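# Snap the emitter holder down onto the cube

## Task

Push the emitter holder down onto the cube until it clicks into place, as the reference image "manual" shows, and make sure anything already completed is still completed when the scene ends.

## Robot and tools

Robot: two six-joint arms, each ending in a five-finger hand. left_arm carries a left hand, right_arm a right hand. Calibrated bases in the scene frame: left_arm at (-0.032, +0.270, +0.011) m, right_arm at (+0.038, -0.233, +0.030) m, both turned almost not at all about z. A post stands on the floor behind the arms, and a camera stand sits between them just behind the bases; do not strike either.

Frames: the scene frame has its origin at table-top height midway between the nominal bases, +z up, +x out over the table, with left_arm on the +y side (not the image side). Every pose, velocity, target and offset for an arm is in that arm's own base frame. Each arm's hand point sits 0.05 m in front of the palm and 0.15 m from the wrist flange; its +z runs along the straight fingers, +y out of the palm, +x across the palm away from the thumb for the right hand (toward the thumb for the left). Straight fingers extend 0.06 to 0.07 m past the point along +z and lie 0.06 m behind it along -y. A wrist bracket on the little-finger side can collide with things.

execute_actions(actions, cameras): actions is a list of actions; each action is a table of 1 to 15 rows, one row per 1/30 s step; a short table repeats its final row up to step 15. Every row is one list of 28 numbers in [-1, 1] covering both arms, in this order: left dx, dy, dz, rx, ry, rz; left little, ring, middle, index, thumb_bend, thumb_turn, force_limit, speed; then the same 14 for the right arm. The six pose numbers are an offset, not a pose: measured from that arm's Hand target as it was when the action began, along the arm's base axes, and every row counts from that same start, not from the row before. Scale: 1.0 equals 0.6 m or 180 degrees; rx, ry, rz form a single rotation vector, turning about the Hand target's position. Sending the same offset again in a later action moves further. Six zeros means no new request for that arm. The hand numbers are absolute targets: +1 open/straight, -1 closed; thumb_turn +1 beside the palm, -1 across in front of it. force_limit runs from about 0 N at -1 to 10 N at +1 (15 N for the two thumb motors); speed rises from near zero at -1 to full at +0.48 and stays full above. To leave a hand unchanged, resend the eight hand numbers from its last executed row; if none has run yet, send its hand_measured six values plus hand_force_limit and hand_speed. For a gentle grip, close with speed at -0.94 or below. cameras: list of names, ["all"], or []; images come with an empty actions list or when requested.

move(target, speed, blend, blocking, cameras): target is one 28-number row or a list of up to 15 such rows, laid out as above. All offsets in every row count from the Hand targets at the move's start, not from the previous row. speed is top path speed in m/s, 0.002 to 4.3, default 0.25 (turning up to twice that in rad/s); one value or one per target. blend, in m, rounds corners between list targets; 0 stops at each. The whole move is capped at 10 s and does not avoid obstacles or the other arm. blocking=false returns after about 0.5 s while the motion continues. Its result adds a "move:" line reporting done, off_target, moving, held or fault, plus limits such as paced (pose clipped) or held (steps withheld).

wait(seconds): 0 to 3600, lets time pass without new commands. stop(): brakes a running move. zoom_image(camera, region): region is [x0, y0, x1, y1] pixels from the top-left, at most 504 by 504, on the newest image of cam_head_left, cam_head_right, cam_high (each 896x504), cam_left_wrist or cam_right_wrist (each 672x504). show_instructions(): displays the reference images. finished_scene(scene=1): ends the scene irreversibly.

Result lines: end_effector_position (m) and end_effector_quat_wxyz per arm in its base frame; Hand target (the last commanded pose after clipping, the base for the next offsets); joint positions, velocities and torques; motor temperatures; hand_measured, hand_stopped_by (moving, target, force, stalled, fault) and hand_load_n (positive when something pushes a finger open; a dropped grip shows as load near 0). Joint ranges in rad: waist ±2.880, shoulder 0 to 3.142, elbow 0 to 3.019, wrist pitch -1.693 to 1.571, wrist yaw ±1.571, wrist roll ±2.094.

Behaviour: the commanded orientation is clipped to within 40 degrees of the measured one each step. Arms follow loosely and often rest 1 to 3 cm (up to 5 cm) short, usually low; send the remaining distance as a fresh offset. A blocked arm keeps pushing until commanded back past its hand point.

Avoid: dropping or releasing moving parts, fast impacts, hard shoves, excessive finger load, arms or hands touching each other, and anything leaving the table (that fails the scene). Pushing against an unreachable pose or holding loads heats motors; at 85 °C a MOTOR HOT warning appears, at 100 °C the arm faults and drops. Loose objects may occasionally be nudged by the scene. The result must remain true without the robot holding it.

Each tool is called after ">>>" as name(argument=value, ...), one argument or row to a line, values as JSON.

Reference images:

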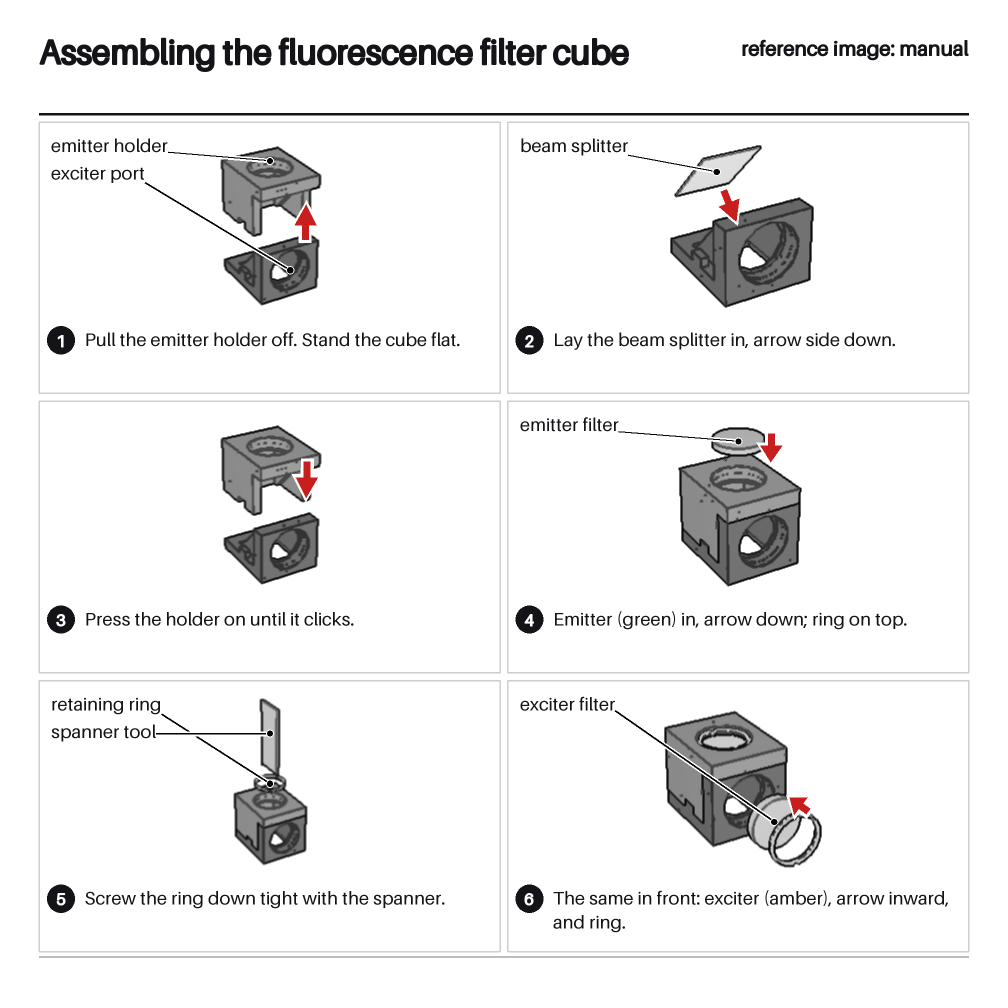

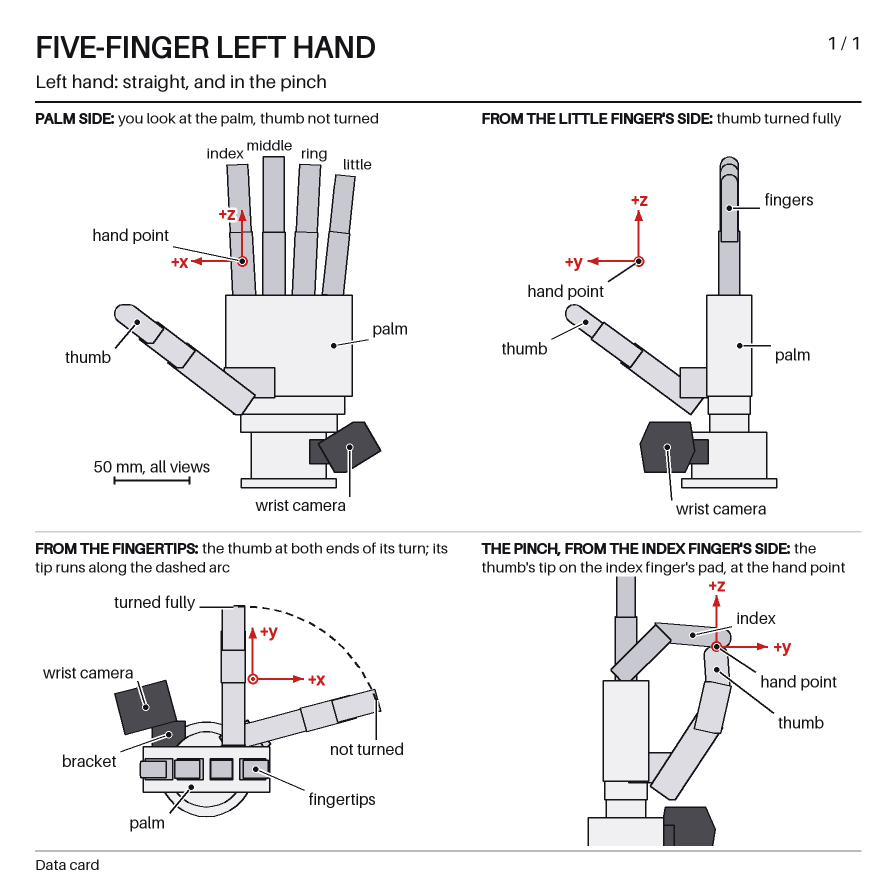

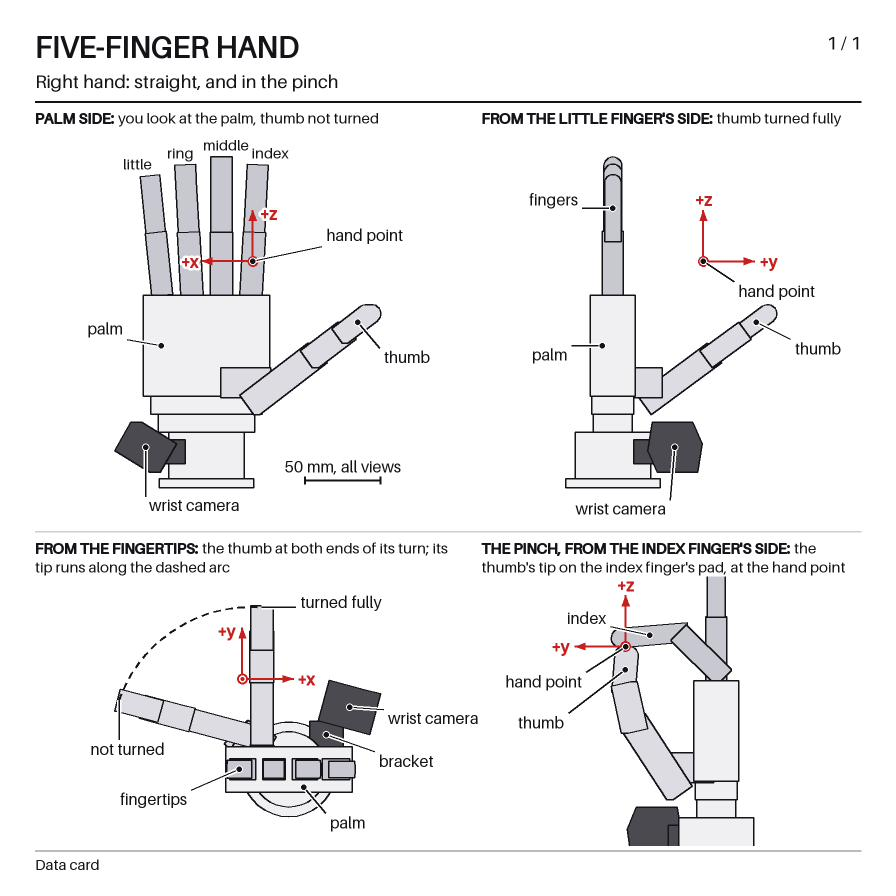

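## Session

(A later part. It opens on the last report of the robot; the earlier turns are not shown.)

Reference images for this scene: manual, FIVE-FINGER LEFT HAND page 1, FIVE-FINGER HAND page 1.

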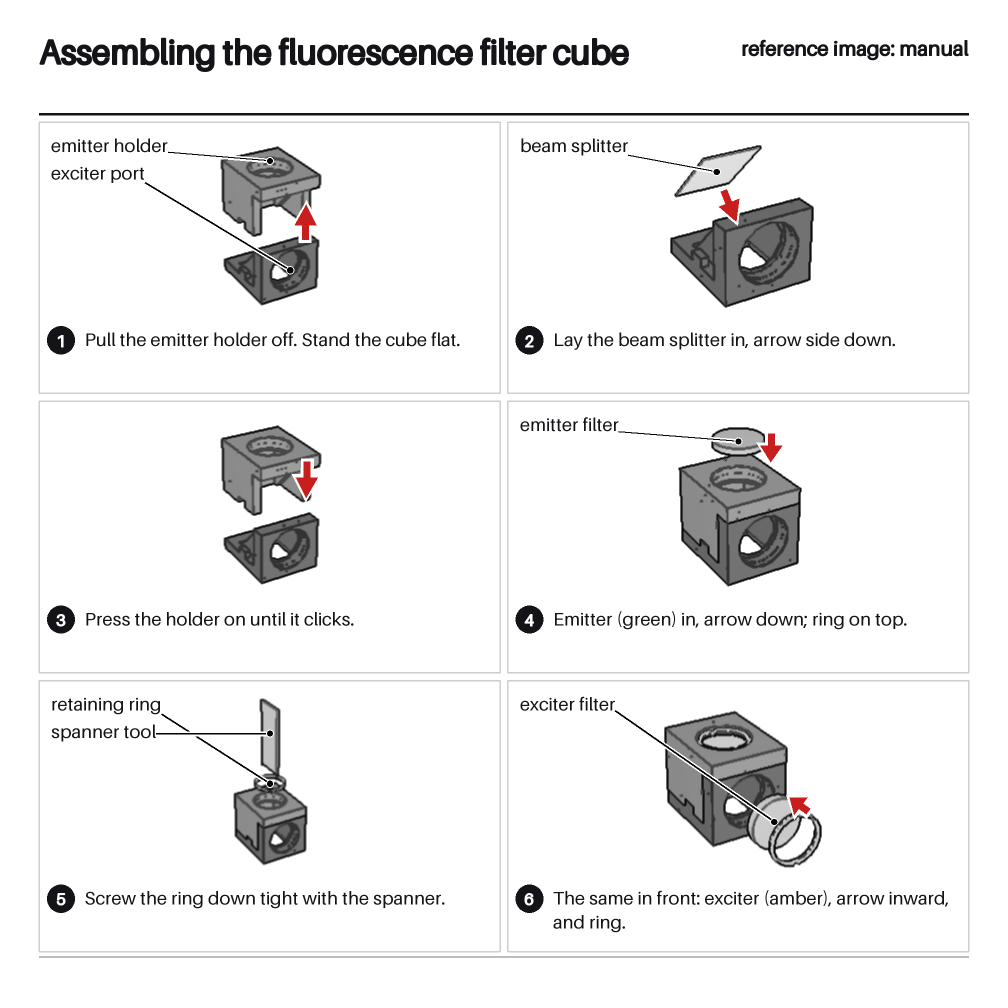

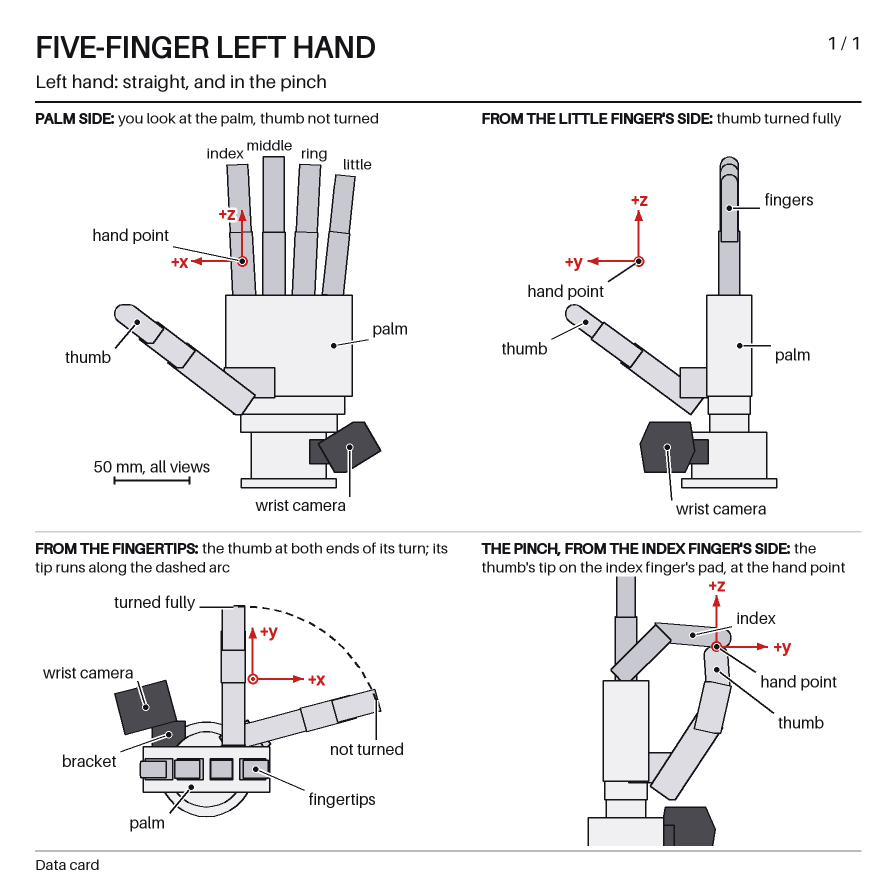

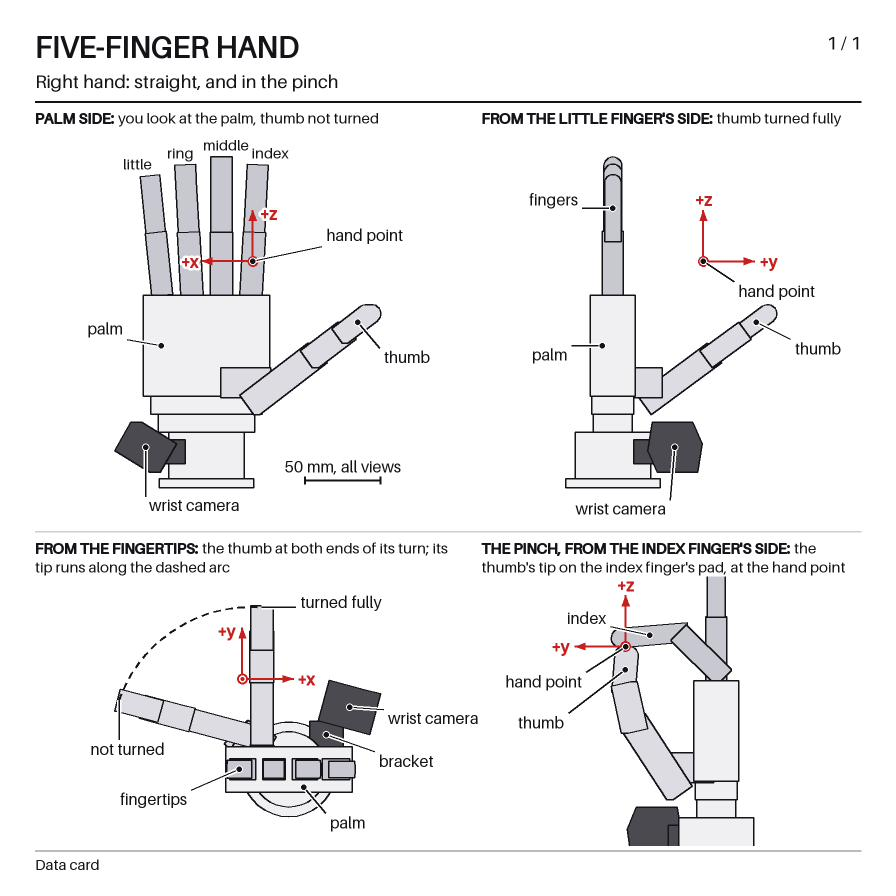

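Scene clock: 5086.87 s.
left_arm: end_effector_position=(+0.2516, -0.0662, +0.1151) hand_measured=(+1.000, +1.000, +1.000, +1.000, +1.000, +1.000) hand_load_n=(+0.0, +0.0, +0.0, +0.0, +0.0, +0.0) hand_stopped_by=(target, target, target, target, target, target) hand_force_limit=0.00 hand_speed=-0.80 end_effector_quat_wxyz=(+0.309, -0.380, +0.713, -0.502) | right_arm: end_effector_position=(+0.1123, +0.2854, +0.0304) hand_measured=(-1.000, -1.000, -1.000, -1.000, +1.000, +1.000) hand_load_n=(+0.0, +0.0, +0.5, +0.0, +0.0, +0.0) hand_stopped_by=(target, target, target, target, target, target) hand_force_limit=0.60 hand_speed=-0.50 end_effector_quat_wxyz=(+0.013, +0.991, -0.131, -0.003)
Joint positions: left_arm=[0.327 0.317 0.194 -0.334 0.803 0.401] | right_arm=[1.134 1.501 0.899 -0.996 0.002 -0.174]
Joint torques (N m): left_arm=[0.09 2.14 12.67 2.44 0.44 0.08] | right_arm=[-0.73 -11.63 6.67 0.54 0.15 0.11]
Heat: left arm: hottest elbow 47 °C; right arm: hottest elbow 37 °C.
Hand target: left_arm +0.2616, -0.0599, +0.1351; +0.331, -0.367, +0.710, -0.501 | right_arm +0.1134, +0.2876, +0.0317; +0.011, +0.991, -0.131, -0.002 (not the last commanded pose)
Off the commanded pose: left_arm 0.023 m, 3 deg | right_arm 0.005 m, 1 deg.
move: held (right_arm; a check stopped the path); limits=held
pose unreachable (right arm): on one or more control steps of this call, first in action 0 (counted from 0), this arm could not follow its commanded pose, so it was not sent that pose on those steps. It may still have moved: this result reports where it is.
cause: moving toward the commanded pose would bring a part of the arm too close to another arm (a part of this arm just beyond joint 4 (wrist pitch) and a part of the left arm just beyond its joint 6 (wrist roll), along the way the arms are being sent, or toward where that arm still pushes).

>>> move(
  target=[0,0.05,0.02,0,0,0,1,1,1,1,1,1,0,-0.8,0,0,0.0,0,0,0,-1,-1,-1,-1,1,1,0.6,-0.5],
  speed=0.05,
  cameras=["cam_left_wrist","cam_head_left"],
)

Scene clock: 5090.70 s.
left_arm: end_effector_position=(+0.2548, -0.0377, +0.1274) hand_measured=(+1.000, +1.000, +1.000, +1.000, +1.000, +1.000) hand_load_n=(+0.0, +0.0, +0.0, +0.0, +0.0, -0.5) hand_stopped_by=(target, target, target, target, target, target) hand_force_limit=0.00 hand_speed=-0.80 end_effector_quat_wxyz=(+0.314, -0.377, +0.710, -0.505) | right_arm: end_effector_position=(+0.1123, +0.2854, +0.0304) hand_measured=(-1.000, -1.000, -1.000, -1.000, +1.000, +1.000) hand_load_n=(+0.0, +0.0, +0.0, +0.0, +0.0, +0.0) hand_stopped_by=(target, target, target, target, target, target) hand_force_limit=0.60 hand_speed=-0.50 end_effector_quat_wxyz=(+0.013, +0.991, -0.131, -0.003)
Joint positions: left_arm=[0.516 0.409 0.248 -0.386 0.972 0.535] | right_arm=[1.134 1.501 0.899 -0.996 0.002 -0.174]
Joint torques (N m): left_arm=[0.21 1.73 12.93 1.37 0.54 0.09] | right_arm=[-0.62 -11.46 6.75 0.5 0.14 0.11]
Heat: left arm: hottest elbow 47 °C; right arm: hottest elbow 37 °C.
Hand target: left_arm +0.2616, -0.0300, +0.1470; +0.331, -0.367, +0.710, -0.501 | right_arm +0.1134, +0.2876, +0.0317; +0.011, +0.991, -0.131, -0.002
Off the commanded pose: left_arm 0.022 m, 2 deg | right_arm 0.003 m, 0 deg.
move: off_target (left_arm)
Images, in order (width x height): cam_head_left 896x504, cam_left_wrist 672x504.

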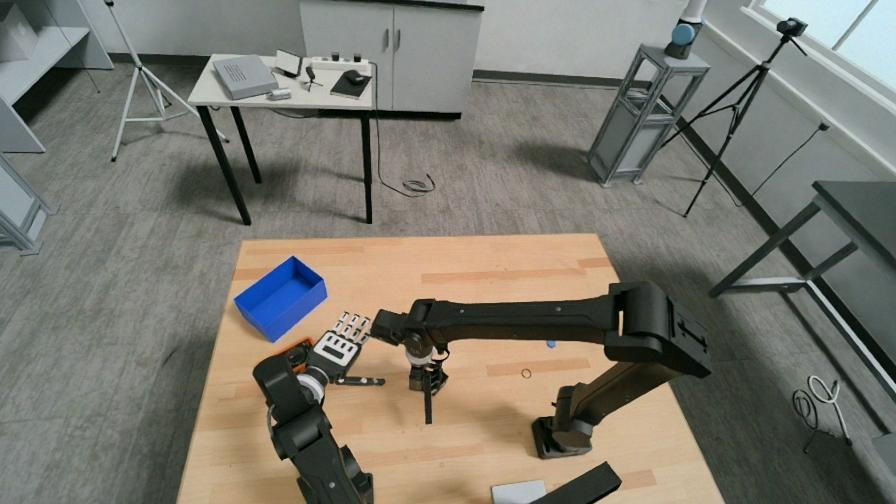

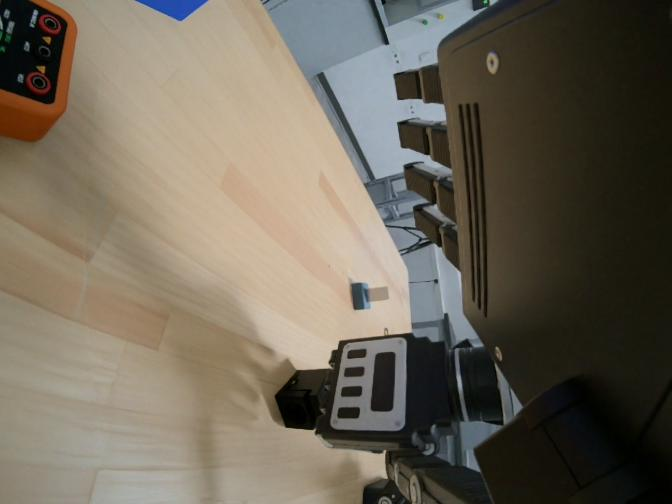

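>>> move(
  target=[0,0,0,0,0,0,1,1,1,1,1,1,0,-0.8,-0.008,-0.003,-0.015,0,0,0,-1,-1,-1,-1,1,1,0.6,-0.5],
  speed=0.03,
  cameras=["cam_left_wrist","cam_right_wrist"],
)

>>> zoom_image(
  camera="cam_left_wrist",
  region=[250, 340, 370, 440],
)

>>> zoom_image(
  camera="cam_right_wrist",
  region=[240, 60, 480, 260],
)

Scene clock: 5094.77 s.
left_arm: end_effector_position=(+0.2545, -0.0376, +0.1272) hand_measured=(+1.000, +1.000, +1.000, +1.000, +1.000, +1.000) hand_load_n=(+0.0, +0.0, +0.0, +0.0, +0.0, +0.0) hand_stopped_by=(target, target, target, target, target, target) hand_force_limit=0.00 hand_speed=-0.80 end_effector_quat_wxyz=(+0.314, -0.377, +0.711, -0.505) | right_arm: end_effector_position=(+0.1116, +0.2841, +0.0262) hand_measured=(-1.000, -1.000, -1.000, -1.000, +1.000, +1.000) hand_load_n=(+0.0, +0.0, +0.0, +0.0, +0.0, +0.0) hand_stopped_by=(target, target, target, target, target, target) hand_force_limit=0.60 hand_speed=-0.50 end_effector_quat_wxyz=(+0.011, +0.991, -0.132, -0.002)
Joint positions: left_arm=[0.518 0.409 0.248 -0.388 0.973 0.537] | right_arm=[1.134 1.501 0.887 -0.979 0.002 -0.173]
Joint torques (N m): left_arm=[0.32 1.73 12.96 1.31 0.54 0.11] | right_arm=[0.15 -10.87 6.04 0.87 0.14 0.18]
Heat: left arm: hottest elbow 48 °C; right arm: hottest elbow 37 °C.
Hand target: left_arm +0.2616, -0.0300, +0.1470; +0.331, -0.368, +0.710, -0.501 | right_arm +0.1086, +0.2859, +0.0227; +0.011, +0.991, -0.131, -0.002
Off the commanded pose: left_arm 0.022 m, 2 deg | right_arm 0.005 m, 0 deg.
move: done

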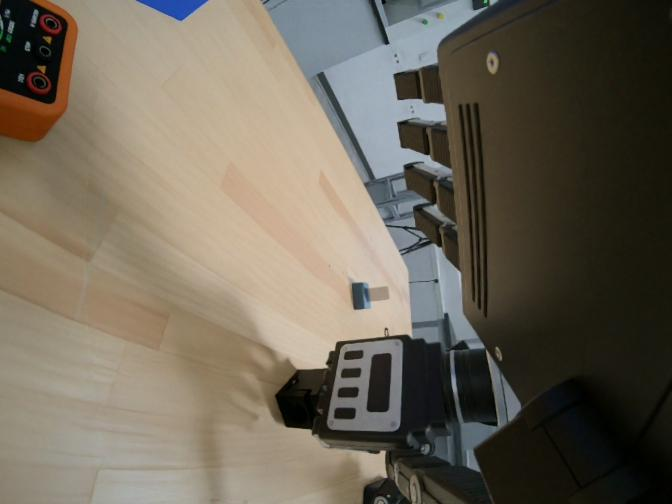

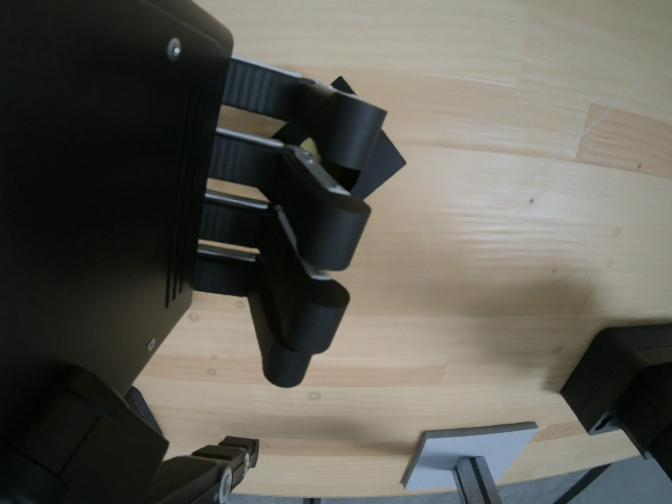

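Scaled by 4.200 from the camera's image (finer frame: 960x720).

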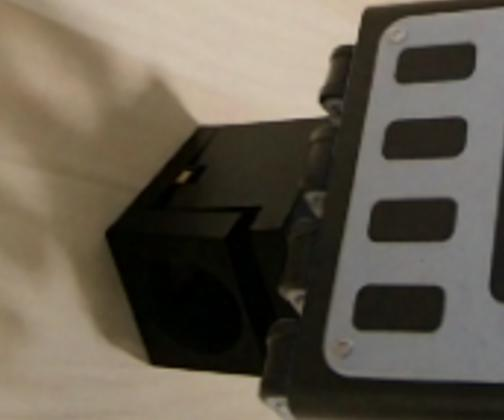

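Scaled by 2.100 from the camera's image (finer frame: 960x720).

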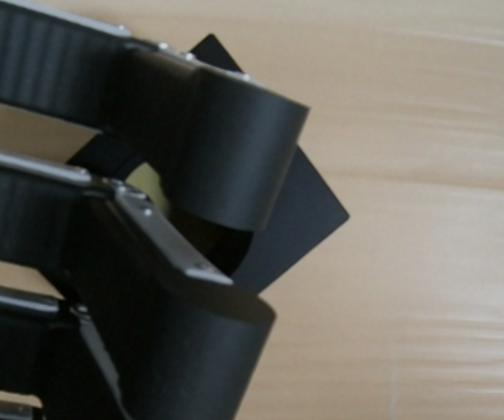

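>>> move(
  target=[0,0,0,0,0,0,1,1,1,1,1,1,0,-0.8,-0.003,0.003,-0.012,0,0,0,-1,-1,-1,-1,1,1,0.6,-0.5],
  speed=0.02,
  cameras=["cam_left_wrist","cam_right_wrist"],
)

>>> zoom_image(
  camera="cam_left_wrist",
  region=[250, 340, 370, 440],
)

>>> zoom_image(
  camera="cam_right_wrist",
  region=[240, 60, 480, 260],
)

Scene clock: 5103.80 s.
left_arm: end_effector_position=(+0.2545, -0.0376, +0.1272) hand_measured=(+1.000, +1.000, +1.000, +1.000, +1.000, +1.000) hand_load_n=(+0.0, -0.5, +0.0, +0.0, +0.0, -0.5) hand_stopped_by=(target, target, target, target, target, target) hand_force_limit=0.00 hand_speed=-0.80 end_effector_quat_wxyz=(+0.314, -0.376, +0.711, -0.505) | right_arm: end_effector_position=(+0.1119, +0.2866, +0.0203) hand_measured=(-1.000, -1.000, -1.000, -1.000, +1.000, +1.000) hand_load_n=(+0.0, +0.0, +0.0, +0.0, +0.0, +0.0) hand_stopped_by=(target, target, target, target, target, target) hand_force_limit=0.60 hand_speed=-0.50 end_effector_quat_wxyz=(+0.009, +0.991, -0.134, -0.002)
Joint positions: left_arm=[0.518 0.409 0.248 -0.388 0.973 0.537] | right_arm=[1.135 1.513 0.883 -0.959 0.002 -0.166]
Joint torques (N m): left_arm=[0.26 1.67 12.98 1.37 0.53 0.08] | right_arm=[0.67 -10.93 5.81 0.87 0.13 0.17]
Motor temperatures (°C): left_arm=[26 24 50 27 24 24] | right_arm=[26 26 36 23 24 25]
Heat: left arm: hottest elbow 50 °C; right arm: hottest elbow 36 °C.
Hand target: left_arm +0.2616, -0.0300, +0.1469; +0.331, -0.367, +0.710, -0.501 | right_arm +0.1068, +0.2876, +0.0154; +0.011, +0.991, -0.131, -0.002
Off the commanded pose: left_arm 0.022 m, 2 deg | right_arm 0.007 m, 0 deg.
move: done

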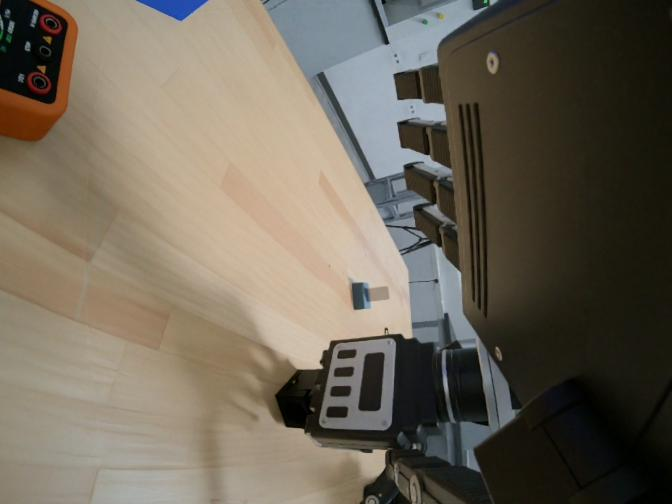

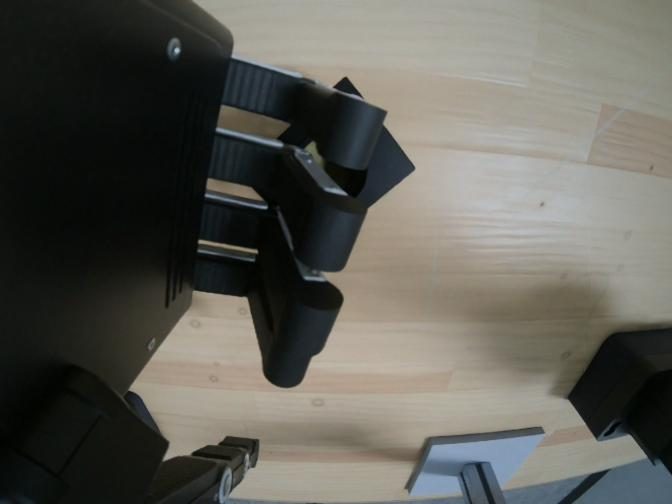

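Scaled by 4.200 from the camera's image (finer frame: 960x720).

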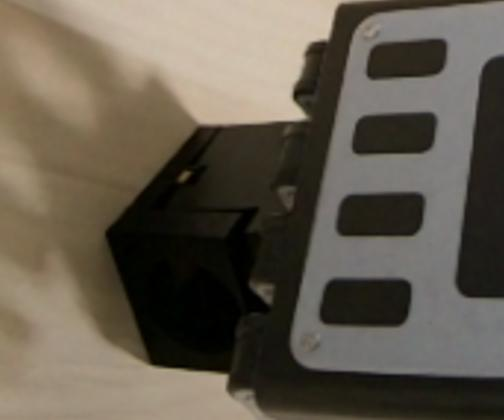

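Scaled by 2.100 from the camera's image (finer frame: 960x720).

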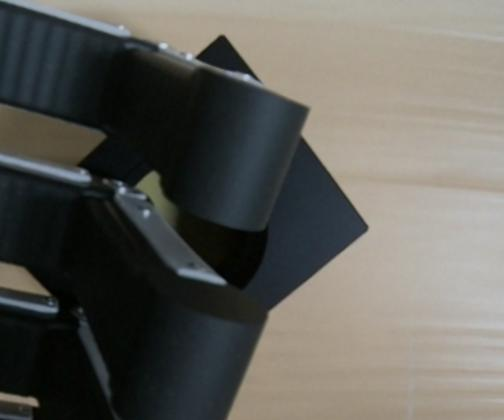

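>>> move(
  target=[0,0,0,0,0,0,1,1,1,1,1,1,0,-0.8,-0.01,-0.016,-0.033,-0.011,0.009,0,-1,-1,-1,-1,1,1,0.6,-0.5],
  speed=0.02,
  cameras=["cam_left_wrist","cam_right_wrist"],
)

>>> zoom_image(
  camera="cam_left_wrist",
  region=[250, 340, 370, 440],
)

>>> zoom_image(
  camera="cam_right_wrist",
  region=[240, 60, 480, 260],
)

Scene clock: 5111.03 s.
left_arm: end_effector_position=(+0.2545, -0.0376, +0.1272) hand_measured=(+1.000, +1.000, +1.000, +1.000, +1.000, +1.000) hand_load_n=(+0.0, +0.0, +0.0, +0.0, +0.0, +0.0) hand_stopped_by=(target, target, target, target, target, target) hand_force_limit=0.00 hand_speed=-0.80 end_effector_quat_wxyz=(+0.314, -0.376, +0.711, -0.505) | right_arm: end_effector_position=(+0.1106, +0.2872, +0.0181) hand_measured=(-1.000, -1.000, -1.000, -1.000, +1.000, +1.000) hand_load_n=(-1.0, +0.0, +0.0, +0.0, +0.0, +0.0) hand_stopped_by=(target, target, target, target, target, target) hand_force_limit=0.60 hand_speed=-0.50 end_effector_quat_wxyz=(+0.008, +0.991, -0.134, -0.005)
Joint positions: left_arm=[0.518 0.409 0.248 -0.388 0.973 0.537] | right_arm=[1.135 1.517 0.879 -0.951 -0.004 -0.166]
Joint torques (N m): left_arm=[0.26 1.44 13.01 1.39 0.53 0.09] | right_arm=[0.44 -7.59 4.1 1.39 -0.03 0.16]
Heat: left arm: hottest elbow 51 °C; right arm: hottest elbow 36 °C.
Hand target: left_arm +0.2616, -0.0300, +0.1469; +0.331, -0.367, +0.710, -0.501 | right_arm +0.1007, +0.2779, -0.0044; +0.030, +0.991, -0.131, -0.014
Off the commanded pose: left_arm 0.022 m, 2 deg | right_arm 0.026 m, 3 deg.
move: off_target (right_arm)

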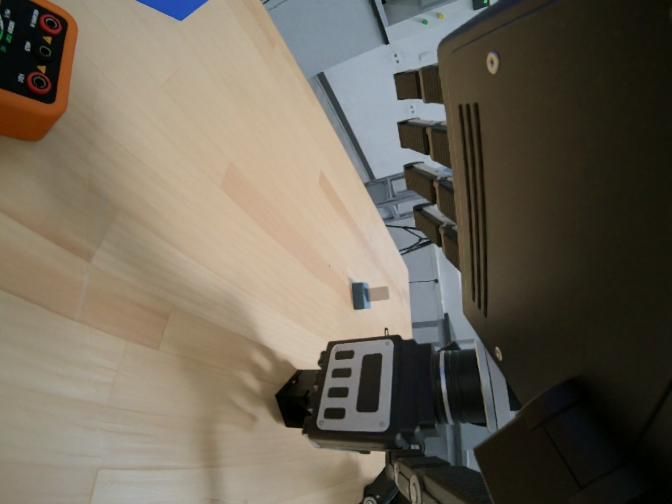

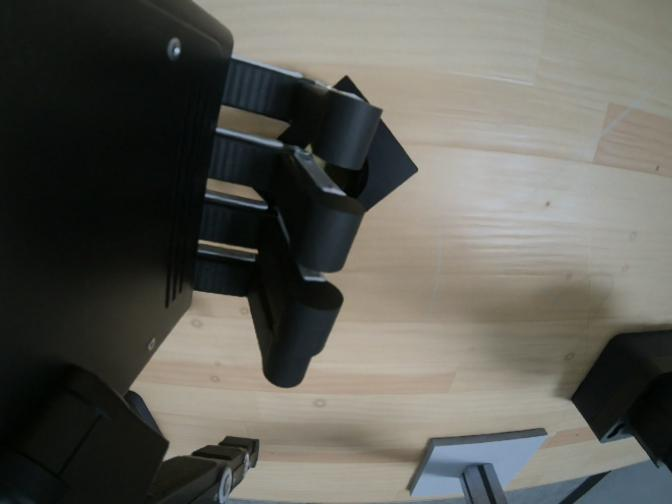

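Scaled by 4.200 from the camera's image (finer frame: 960x720).

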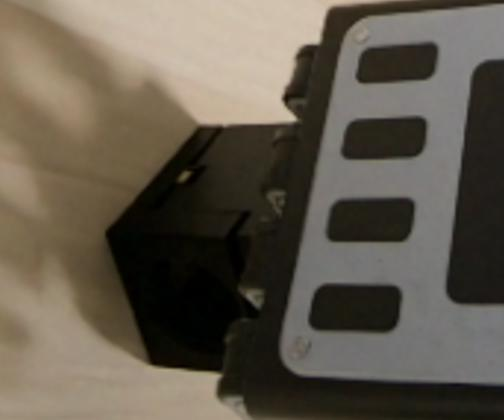

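Scaled by 2.100 from the camera's image (finer frame: 960x720).

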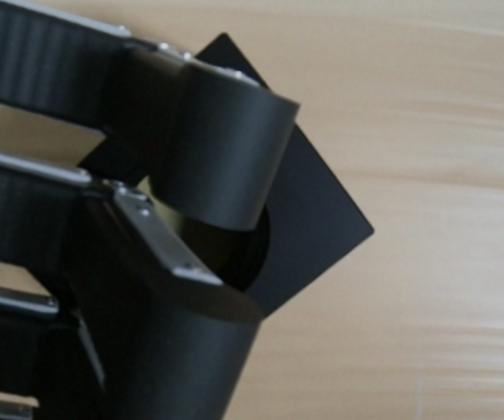

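>>> move(
  target=[0,0,0,0,0,0,1,1,1,1,1,1,0,-0.8,-0.014,-0.025,-0.042,-0.016,0.012,0,-1,-1,-1,-1,1,1,0.6,-0.5],
  speed=0.02,
  cameras=["cam_left_wrist","cam_right_wrist"],
)

>>> zoom_image(
  camera="cam_left_wrist",
  region=[250, 340, 370, 440],
)

>>> zoom_image(
  camera="cam_right_wrist",
  region=[240, 60, 480, 260],
)

Scene clock: 5115.37 s.
left_arm: end_effector_position=(+0.2545, -0.0376, +0.1272) hand_measured=(+1.000, +1.000, +1.000, +1.000, +1.000, +1.000) hand_load_n=(+0.0, +0.0, +0.0, +0.0, +0.0, +0.0) hand_stopped_by=(target, target, target, target, target, target) hand_force_limit=0.00 hand_speed=-0.80 end_effector_quat_wxyz=(+0.314, -0.376, +0.711, -0.505) | right_arm: end_effector_position=(+0.1094, +0.2869, +0.0167) hand_measured=(-1.000, -1.000, -1.000, -1.000, +1.000, +1.000) hand_load_n=(-1.0, +0.0, +0.0, +0.0, +0.0, +0.0) hand_stopped_by=(target, target, target, target, target, target) hand_force_limit=0.60 hand_speed=-0.50 end_effector_quat_wxyz=(+0.007, +0.991, -0.134, -0.007)
Joint positions: left_arm=[0.518 0.409 0.248 -0.388 0.973 0.537] | right_arm=[1.135 1.518 0.876 -0.946 -0.009 -0.166]
Joint torques (N m): left_arm=[0.21 1.67 13 1.39 0.55 0.09] | right_arm=[-0.15 -3.78 1.88 1.84 -0.31 0.11]
Heat: left arm: hottest elbow 51 °C; right arm: hottest elbow 35 °C.
Hand target: left_arm +0.2616, -0.0300, +0.1469; +0.331, -0.367, +0.710, -0.501 | right_arm +0.0925, +0.2631, -0.0296; +0.057, +0.989, -0.131, -0.029
Off the commanded pose: left_arm 0.022 m, 2 deg | right_arm 0.055 m, 6 deg.
move: off_target (right_arm)

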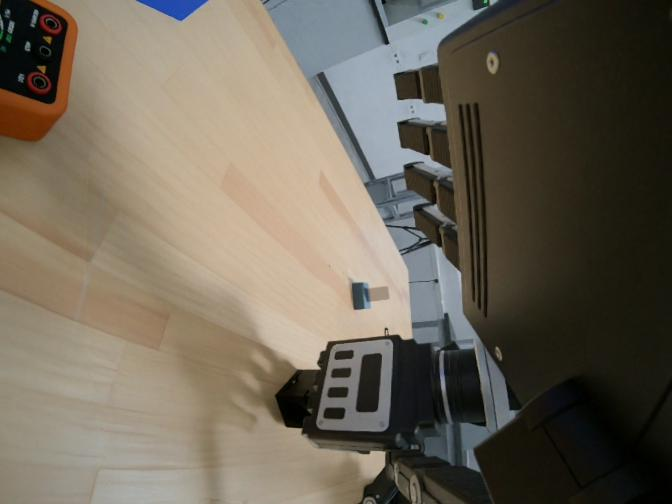

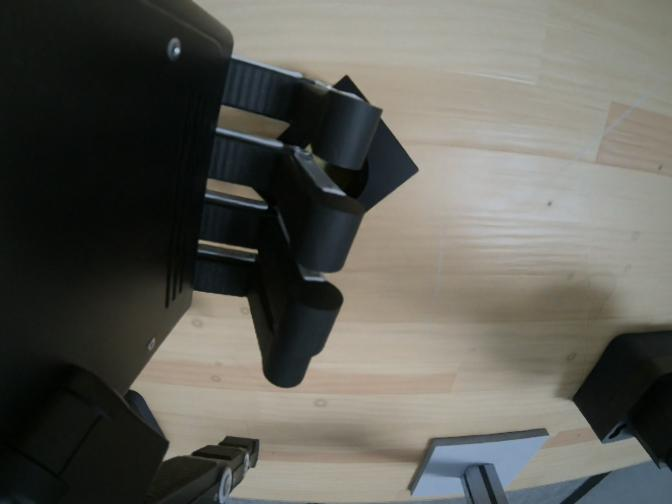

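Scaled by 4.200 from the camera's image (finer frame: 960x720).

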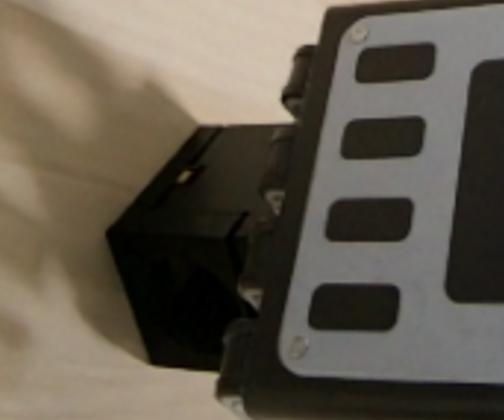

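Scaled by 2.100 from the camera's image (finer frame: 960x720).

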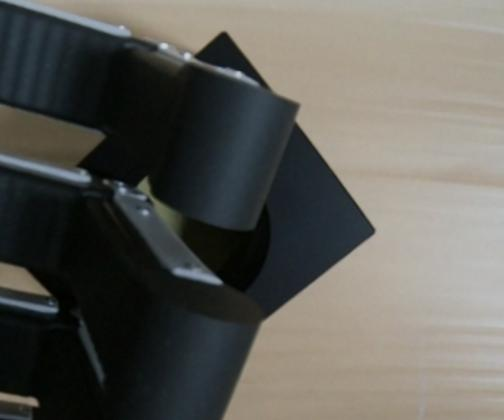

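>>> zoom_image(
  camera="cam_left_wrist",
  region=[268, 362, 328, 432],
)

Scaled by 7.200 from the camera's image (finer frame: 960x720).

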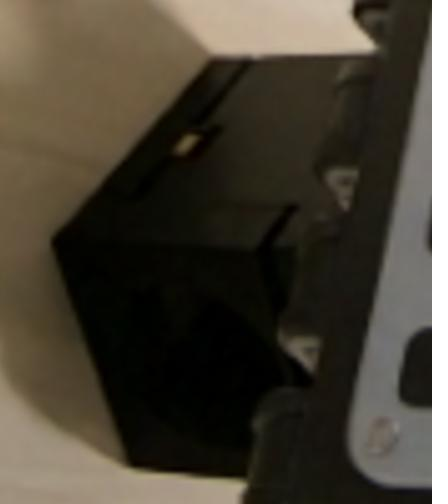

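>>> move(
  target=[0,0,0,0,0,0,1,1,1,1,1,1,0,-0.8,-0.012,-0.023,-0.038,-0.012,0.009,0,-1,-1,-1,-1,1,1,0.6,-0.5],
  speed=0.02,
  cameras=["cam_left_wrist","cam_right_wrist"],
)

>>> zoom_image(
  camera="cam_left_wrist",
  region=[268, 362, 328, 432],
)

Scene clock: 5123.57 s.
left_arm: end_effector_position=(+0.2545, -0.0376, +0.1272) hand_measured=(+1.000, +1.000, +1.000, +1.000, +1.000, +1.000) hand_load_n=(+0.0, +0.0, +0.0, +0.0, -0.5, +0.0) hand_stopped_by=(target, target, target, target, target, target) hand_force_limit=0.00 hand_speed=-0.80 end_effector_quat_wxyz=(+0.314, -0.376, +0.711, -0.505) | right_arm: end_effector_position=(+0.1075, +0.2851, +0.0120) hand_measured=(-1.000, -1.000, -1.000, -1.000, +1.000, +1.000) hand_load_n=(-1.5, +0.0, +0.0, +0.0, +0.0, +0.0) hand_stopped_by=(target, target, target, target, target, target) hand_force_limit=0.60 hand_speed=-0.50 end_effector_quat_wxyz=(+0.006, +0.991, -0.135, -0.009)
Joint positions: left_arm=[0.518 0.409 0.248 -0.388 0.973 0.537] | right_arm=[1.135 1.52 0.863 -0.93 -0.014 -0.165]
Joint torques (N m): left_arm=[0.5 1.49 12.97 1.37 0.53 0.09] | right_arm=[-0.32 -0.91 0.27 2.07 -0.5 0.06]
Heat: left arm: hottest elbow 52 °C; right arm: hottest elbow 34 °C.
Hand target: left_arm +0.2616, -0.0300, +0.1469; +0.331, -0.367, +0.710, -0.501 | right_arm +0.0852, +0.2492, -0.0524; +0.078, +0.988, -0.130, -0.041
Off the commanded pose: left_arm 0.022 m, 2 deg | right_arm 0.077 m, 9 deg.
move: off_target (right_arm)

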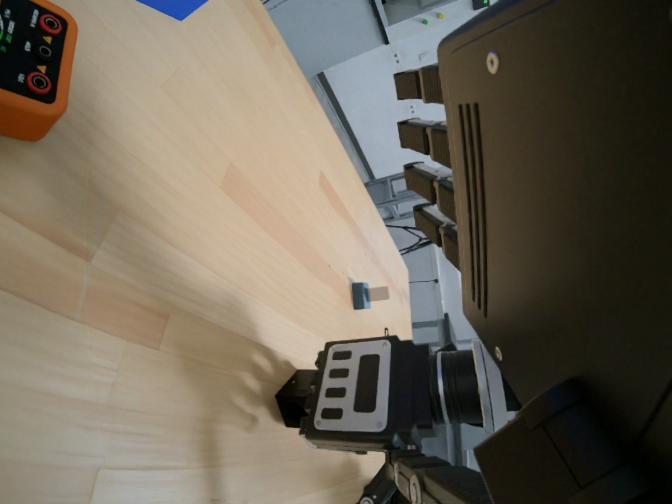

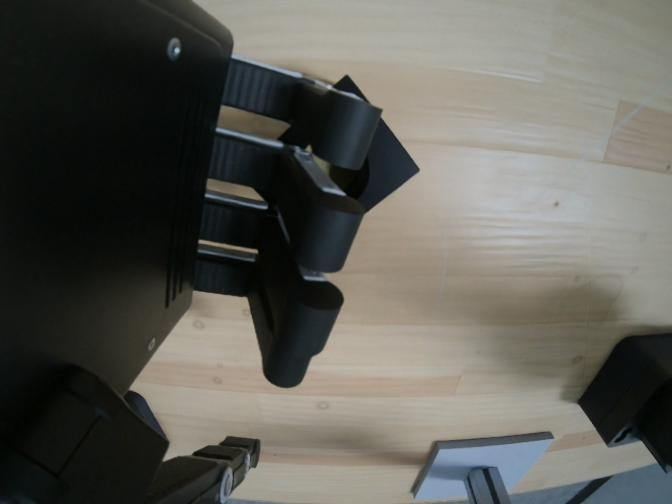

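Scaled by 7.200 from the camera's image (finer frame: 960x720).

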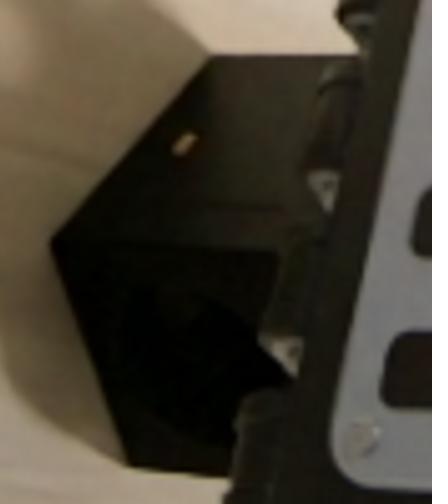

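>>> move(
  target=[
    [0,0,0,0,0,0,1,1,1,1,1,1,0,-0.8,0.020,0.032,0.057,0.02,-0.015,0,-1,-1,-1,-1,1,1,0.6,-0.5],
    [0,0,0,0,0,0,1,1,1,1,1,1,0,-0.8,0.037,0.060,0.107,0.039,-0.03,0,-1,-1,-1,-1,1,1,0.6,-0.5],
  ],
  speed=0.025,
  blend=[0.01,0],
  cameras=["cam_left_wrist","cam_right_wrist"],
)

>>> zoom_image(
  camera="cam_left_wrist",
  region=[268, 362, 328, 432],
)

Scene clock: 5129.67 s.
left_arm: end_effector_position=(+0.2545, -0.0376, +0.1272) hand_measured=(+1.000, +1.000, +1.000, +1.000, +1.000, +1.000) hand_load_n=(+0.0, +0.0, +0.0, +0.0, +0.0, +0.0) hand_stopped_by=(target, target, target, target, target, target) hand_force_limit=0.00 hand_speed=-0.80 end_effector_quat_wxyz=(+0.314, -0.376, +0.711, -0.505) | right_arm: end_effector_position=(+0.1113, +0.2866, +0.0153) hand_measured=(-1.000, -1.000, -1.000, -1.000, +1.000, +1.000) hand_load_n=(-1.0, +0.0, +0.0, +0.0, -0.5, +0.0) hand_stopped_by=(target, target, target, target, target, target) hand_force_limit=0.60 hand_speed=-0.50 end_effector_quat_wxyz=(+0.002, +0.991, -0.135, +0.000)
Joint positions: left_arm=[0.518 0.409 0.248 -0.388 0.973 0.537] | right_arm=[1.135 1.511 0.866 -0.93 0 -0.165]
Joint torques (N m): left_arm=[0.26 1.49 13.01 1.37 0.56 0.09] | right_arm=[0.21 -10.23 6.23 0.35 0.23 0.14]
Heat: left arm: hottest elbow 52 °C; right arm: hottest elbow 34 °C.
Hand target: left_arm +0.2616, -0.0300, +0.1469; +0.331, -0.367, +0.710, -0.501 | right_arm +0.1074, +0.2852, +0.0118; +0.011, +0.991, -0.131, -0.002
Off the commanded pose: left_arm 0.022 m, 2 deg | right_arm 0.005 m, 1 deg.
move: done

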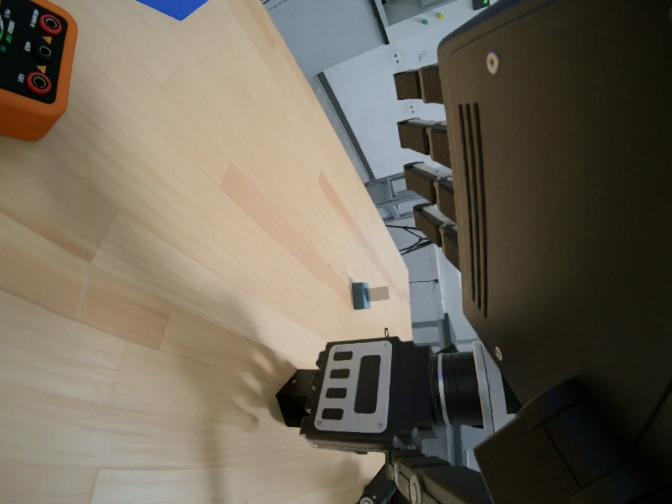

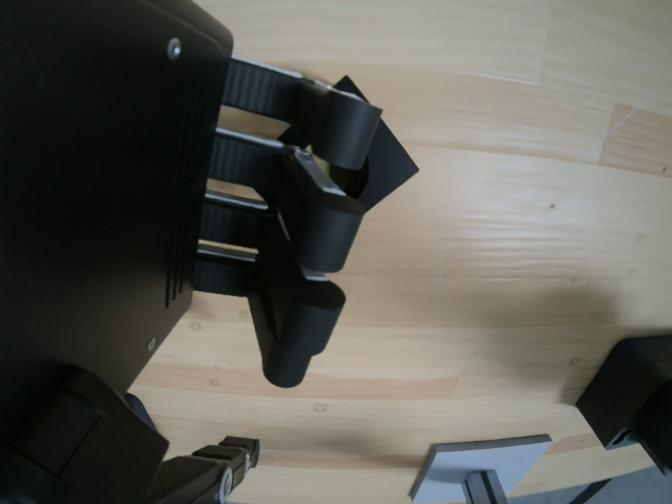

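Scaled by 7.200 from the camera's image (finer frame: 960x720).

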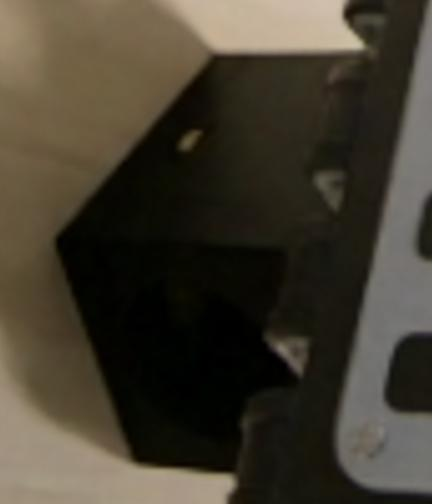

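Unloaded; now lift vertically.

>>> move(
  target=[0,0,0,0,0,0,1,1,1,1,1,1,0,-0.8,0.006,0.01,0.10,0,0,0,-1,-1,-1,-1,1,1,0.6,-0.5],
  speed=0.05,
  cameras=["cam_left_wrist"],
)

>>> zoom_image(
  camera="cam_left_wrist",
  region=[258, 352, 358, 442],
)

Scene clock: 5133.27 s.
left_arm: end_effector_position=(+0.2545, -0.0376, +0.1272) hand_measured=(+1.000, +1.000, +1.000, +1.000, +1.000, +1.000) hand_load_n=(+0.0, +0.0, +0.0, +0.0, +0.0, -0.5) hand_stopped_by=(target, target, target, target, target, target) hand_force_limit=0.00 hand_speed=-0.80 end_effector_quat_wxyz=(+0.314, -0.376, +0.711, -0.505) | right_arm: end_effector_position=(+0.1044, +0.2708, +0.0538) hand_measured=(-1.000, -1.000, -1.000, -1.000, +1.000, +1.000) hand_load_n=(+0.0, +0.0, +0.0, +0.0, +0.0, +0.0) hand_stopped_by=(target, target, target, target, target, target) hand_force_limit=0.60 hand_speed=-0.50 end_effector_quat_wxyz=(+0.038, +0.990, -0.134, -0.010)
Joint positions: left_arm=[0.518 0.409 0.248 -0.388 0.973 0.537] | right_arm=[1.135 1.462 0.916 -1.103 0.002 -0.165]
Joint torques (N m): left_arm=[0.5 1.67 12.98 1.36 0.55 0.07] | right_arm=[0.09 -12.57 10.13 0.1 0.13 0.12]
Heat: left arm: hottest elbow 52 °C; right arm: hottest elbow 34 °C.
Hand target: left_arm +0.2616, -0.0300, +0.1469; +0.331, -0.367, +0.710, -0.501 | right_arm +0.1110, +0.2912, +0.0717; +0.011, +0.991, -0.131, -0.002
Off the commanded pose: left_arm 0.022 m, 2 deg | right_arm 0.028 m, 3 deg.
move: off_target (right_arm)

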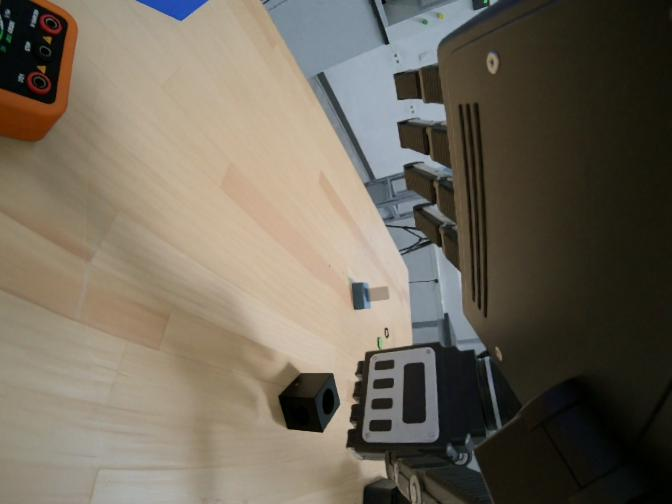

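Scaled by 5.040 from the camera's image (finer frame: 960x720).

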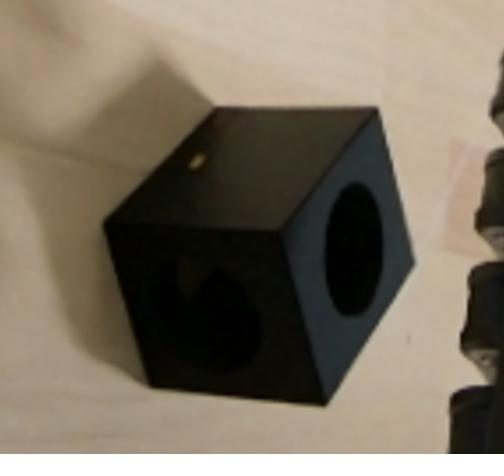

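>>> finished_scene(
)

The scene is finished: the task was done.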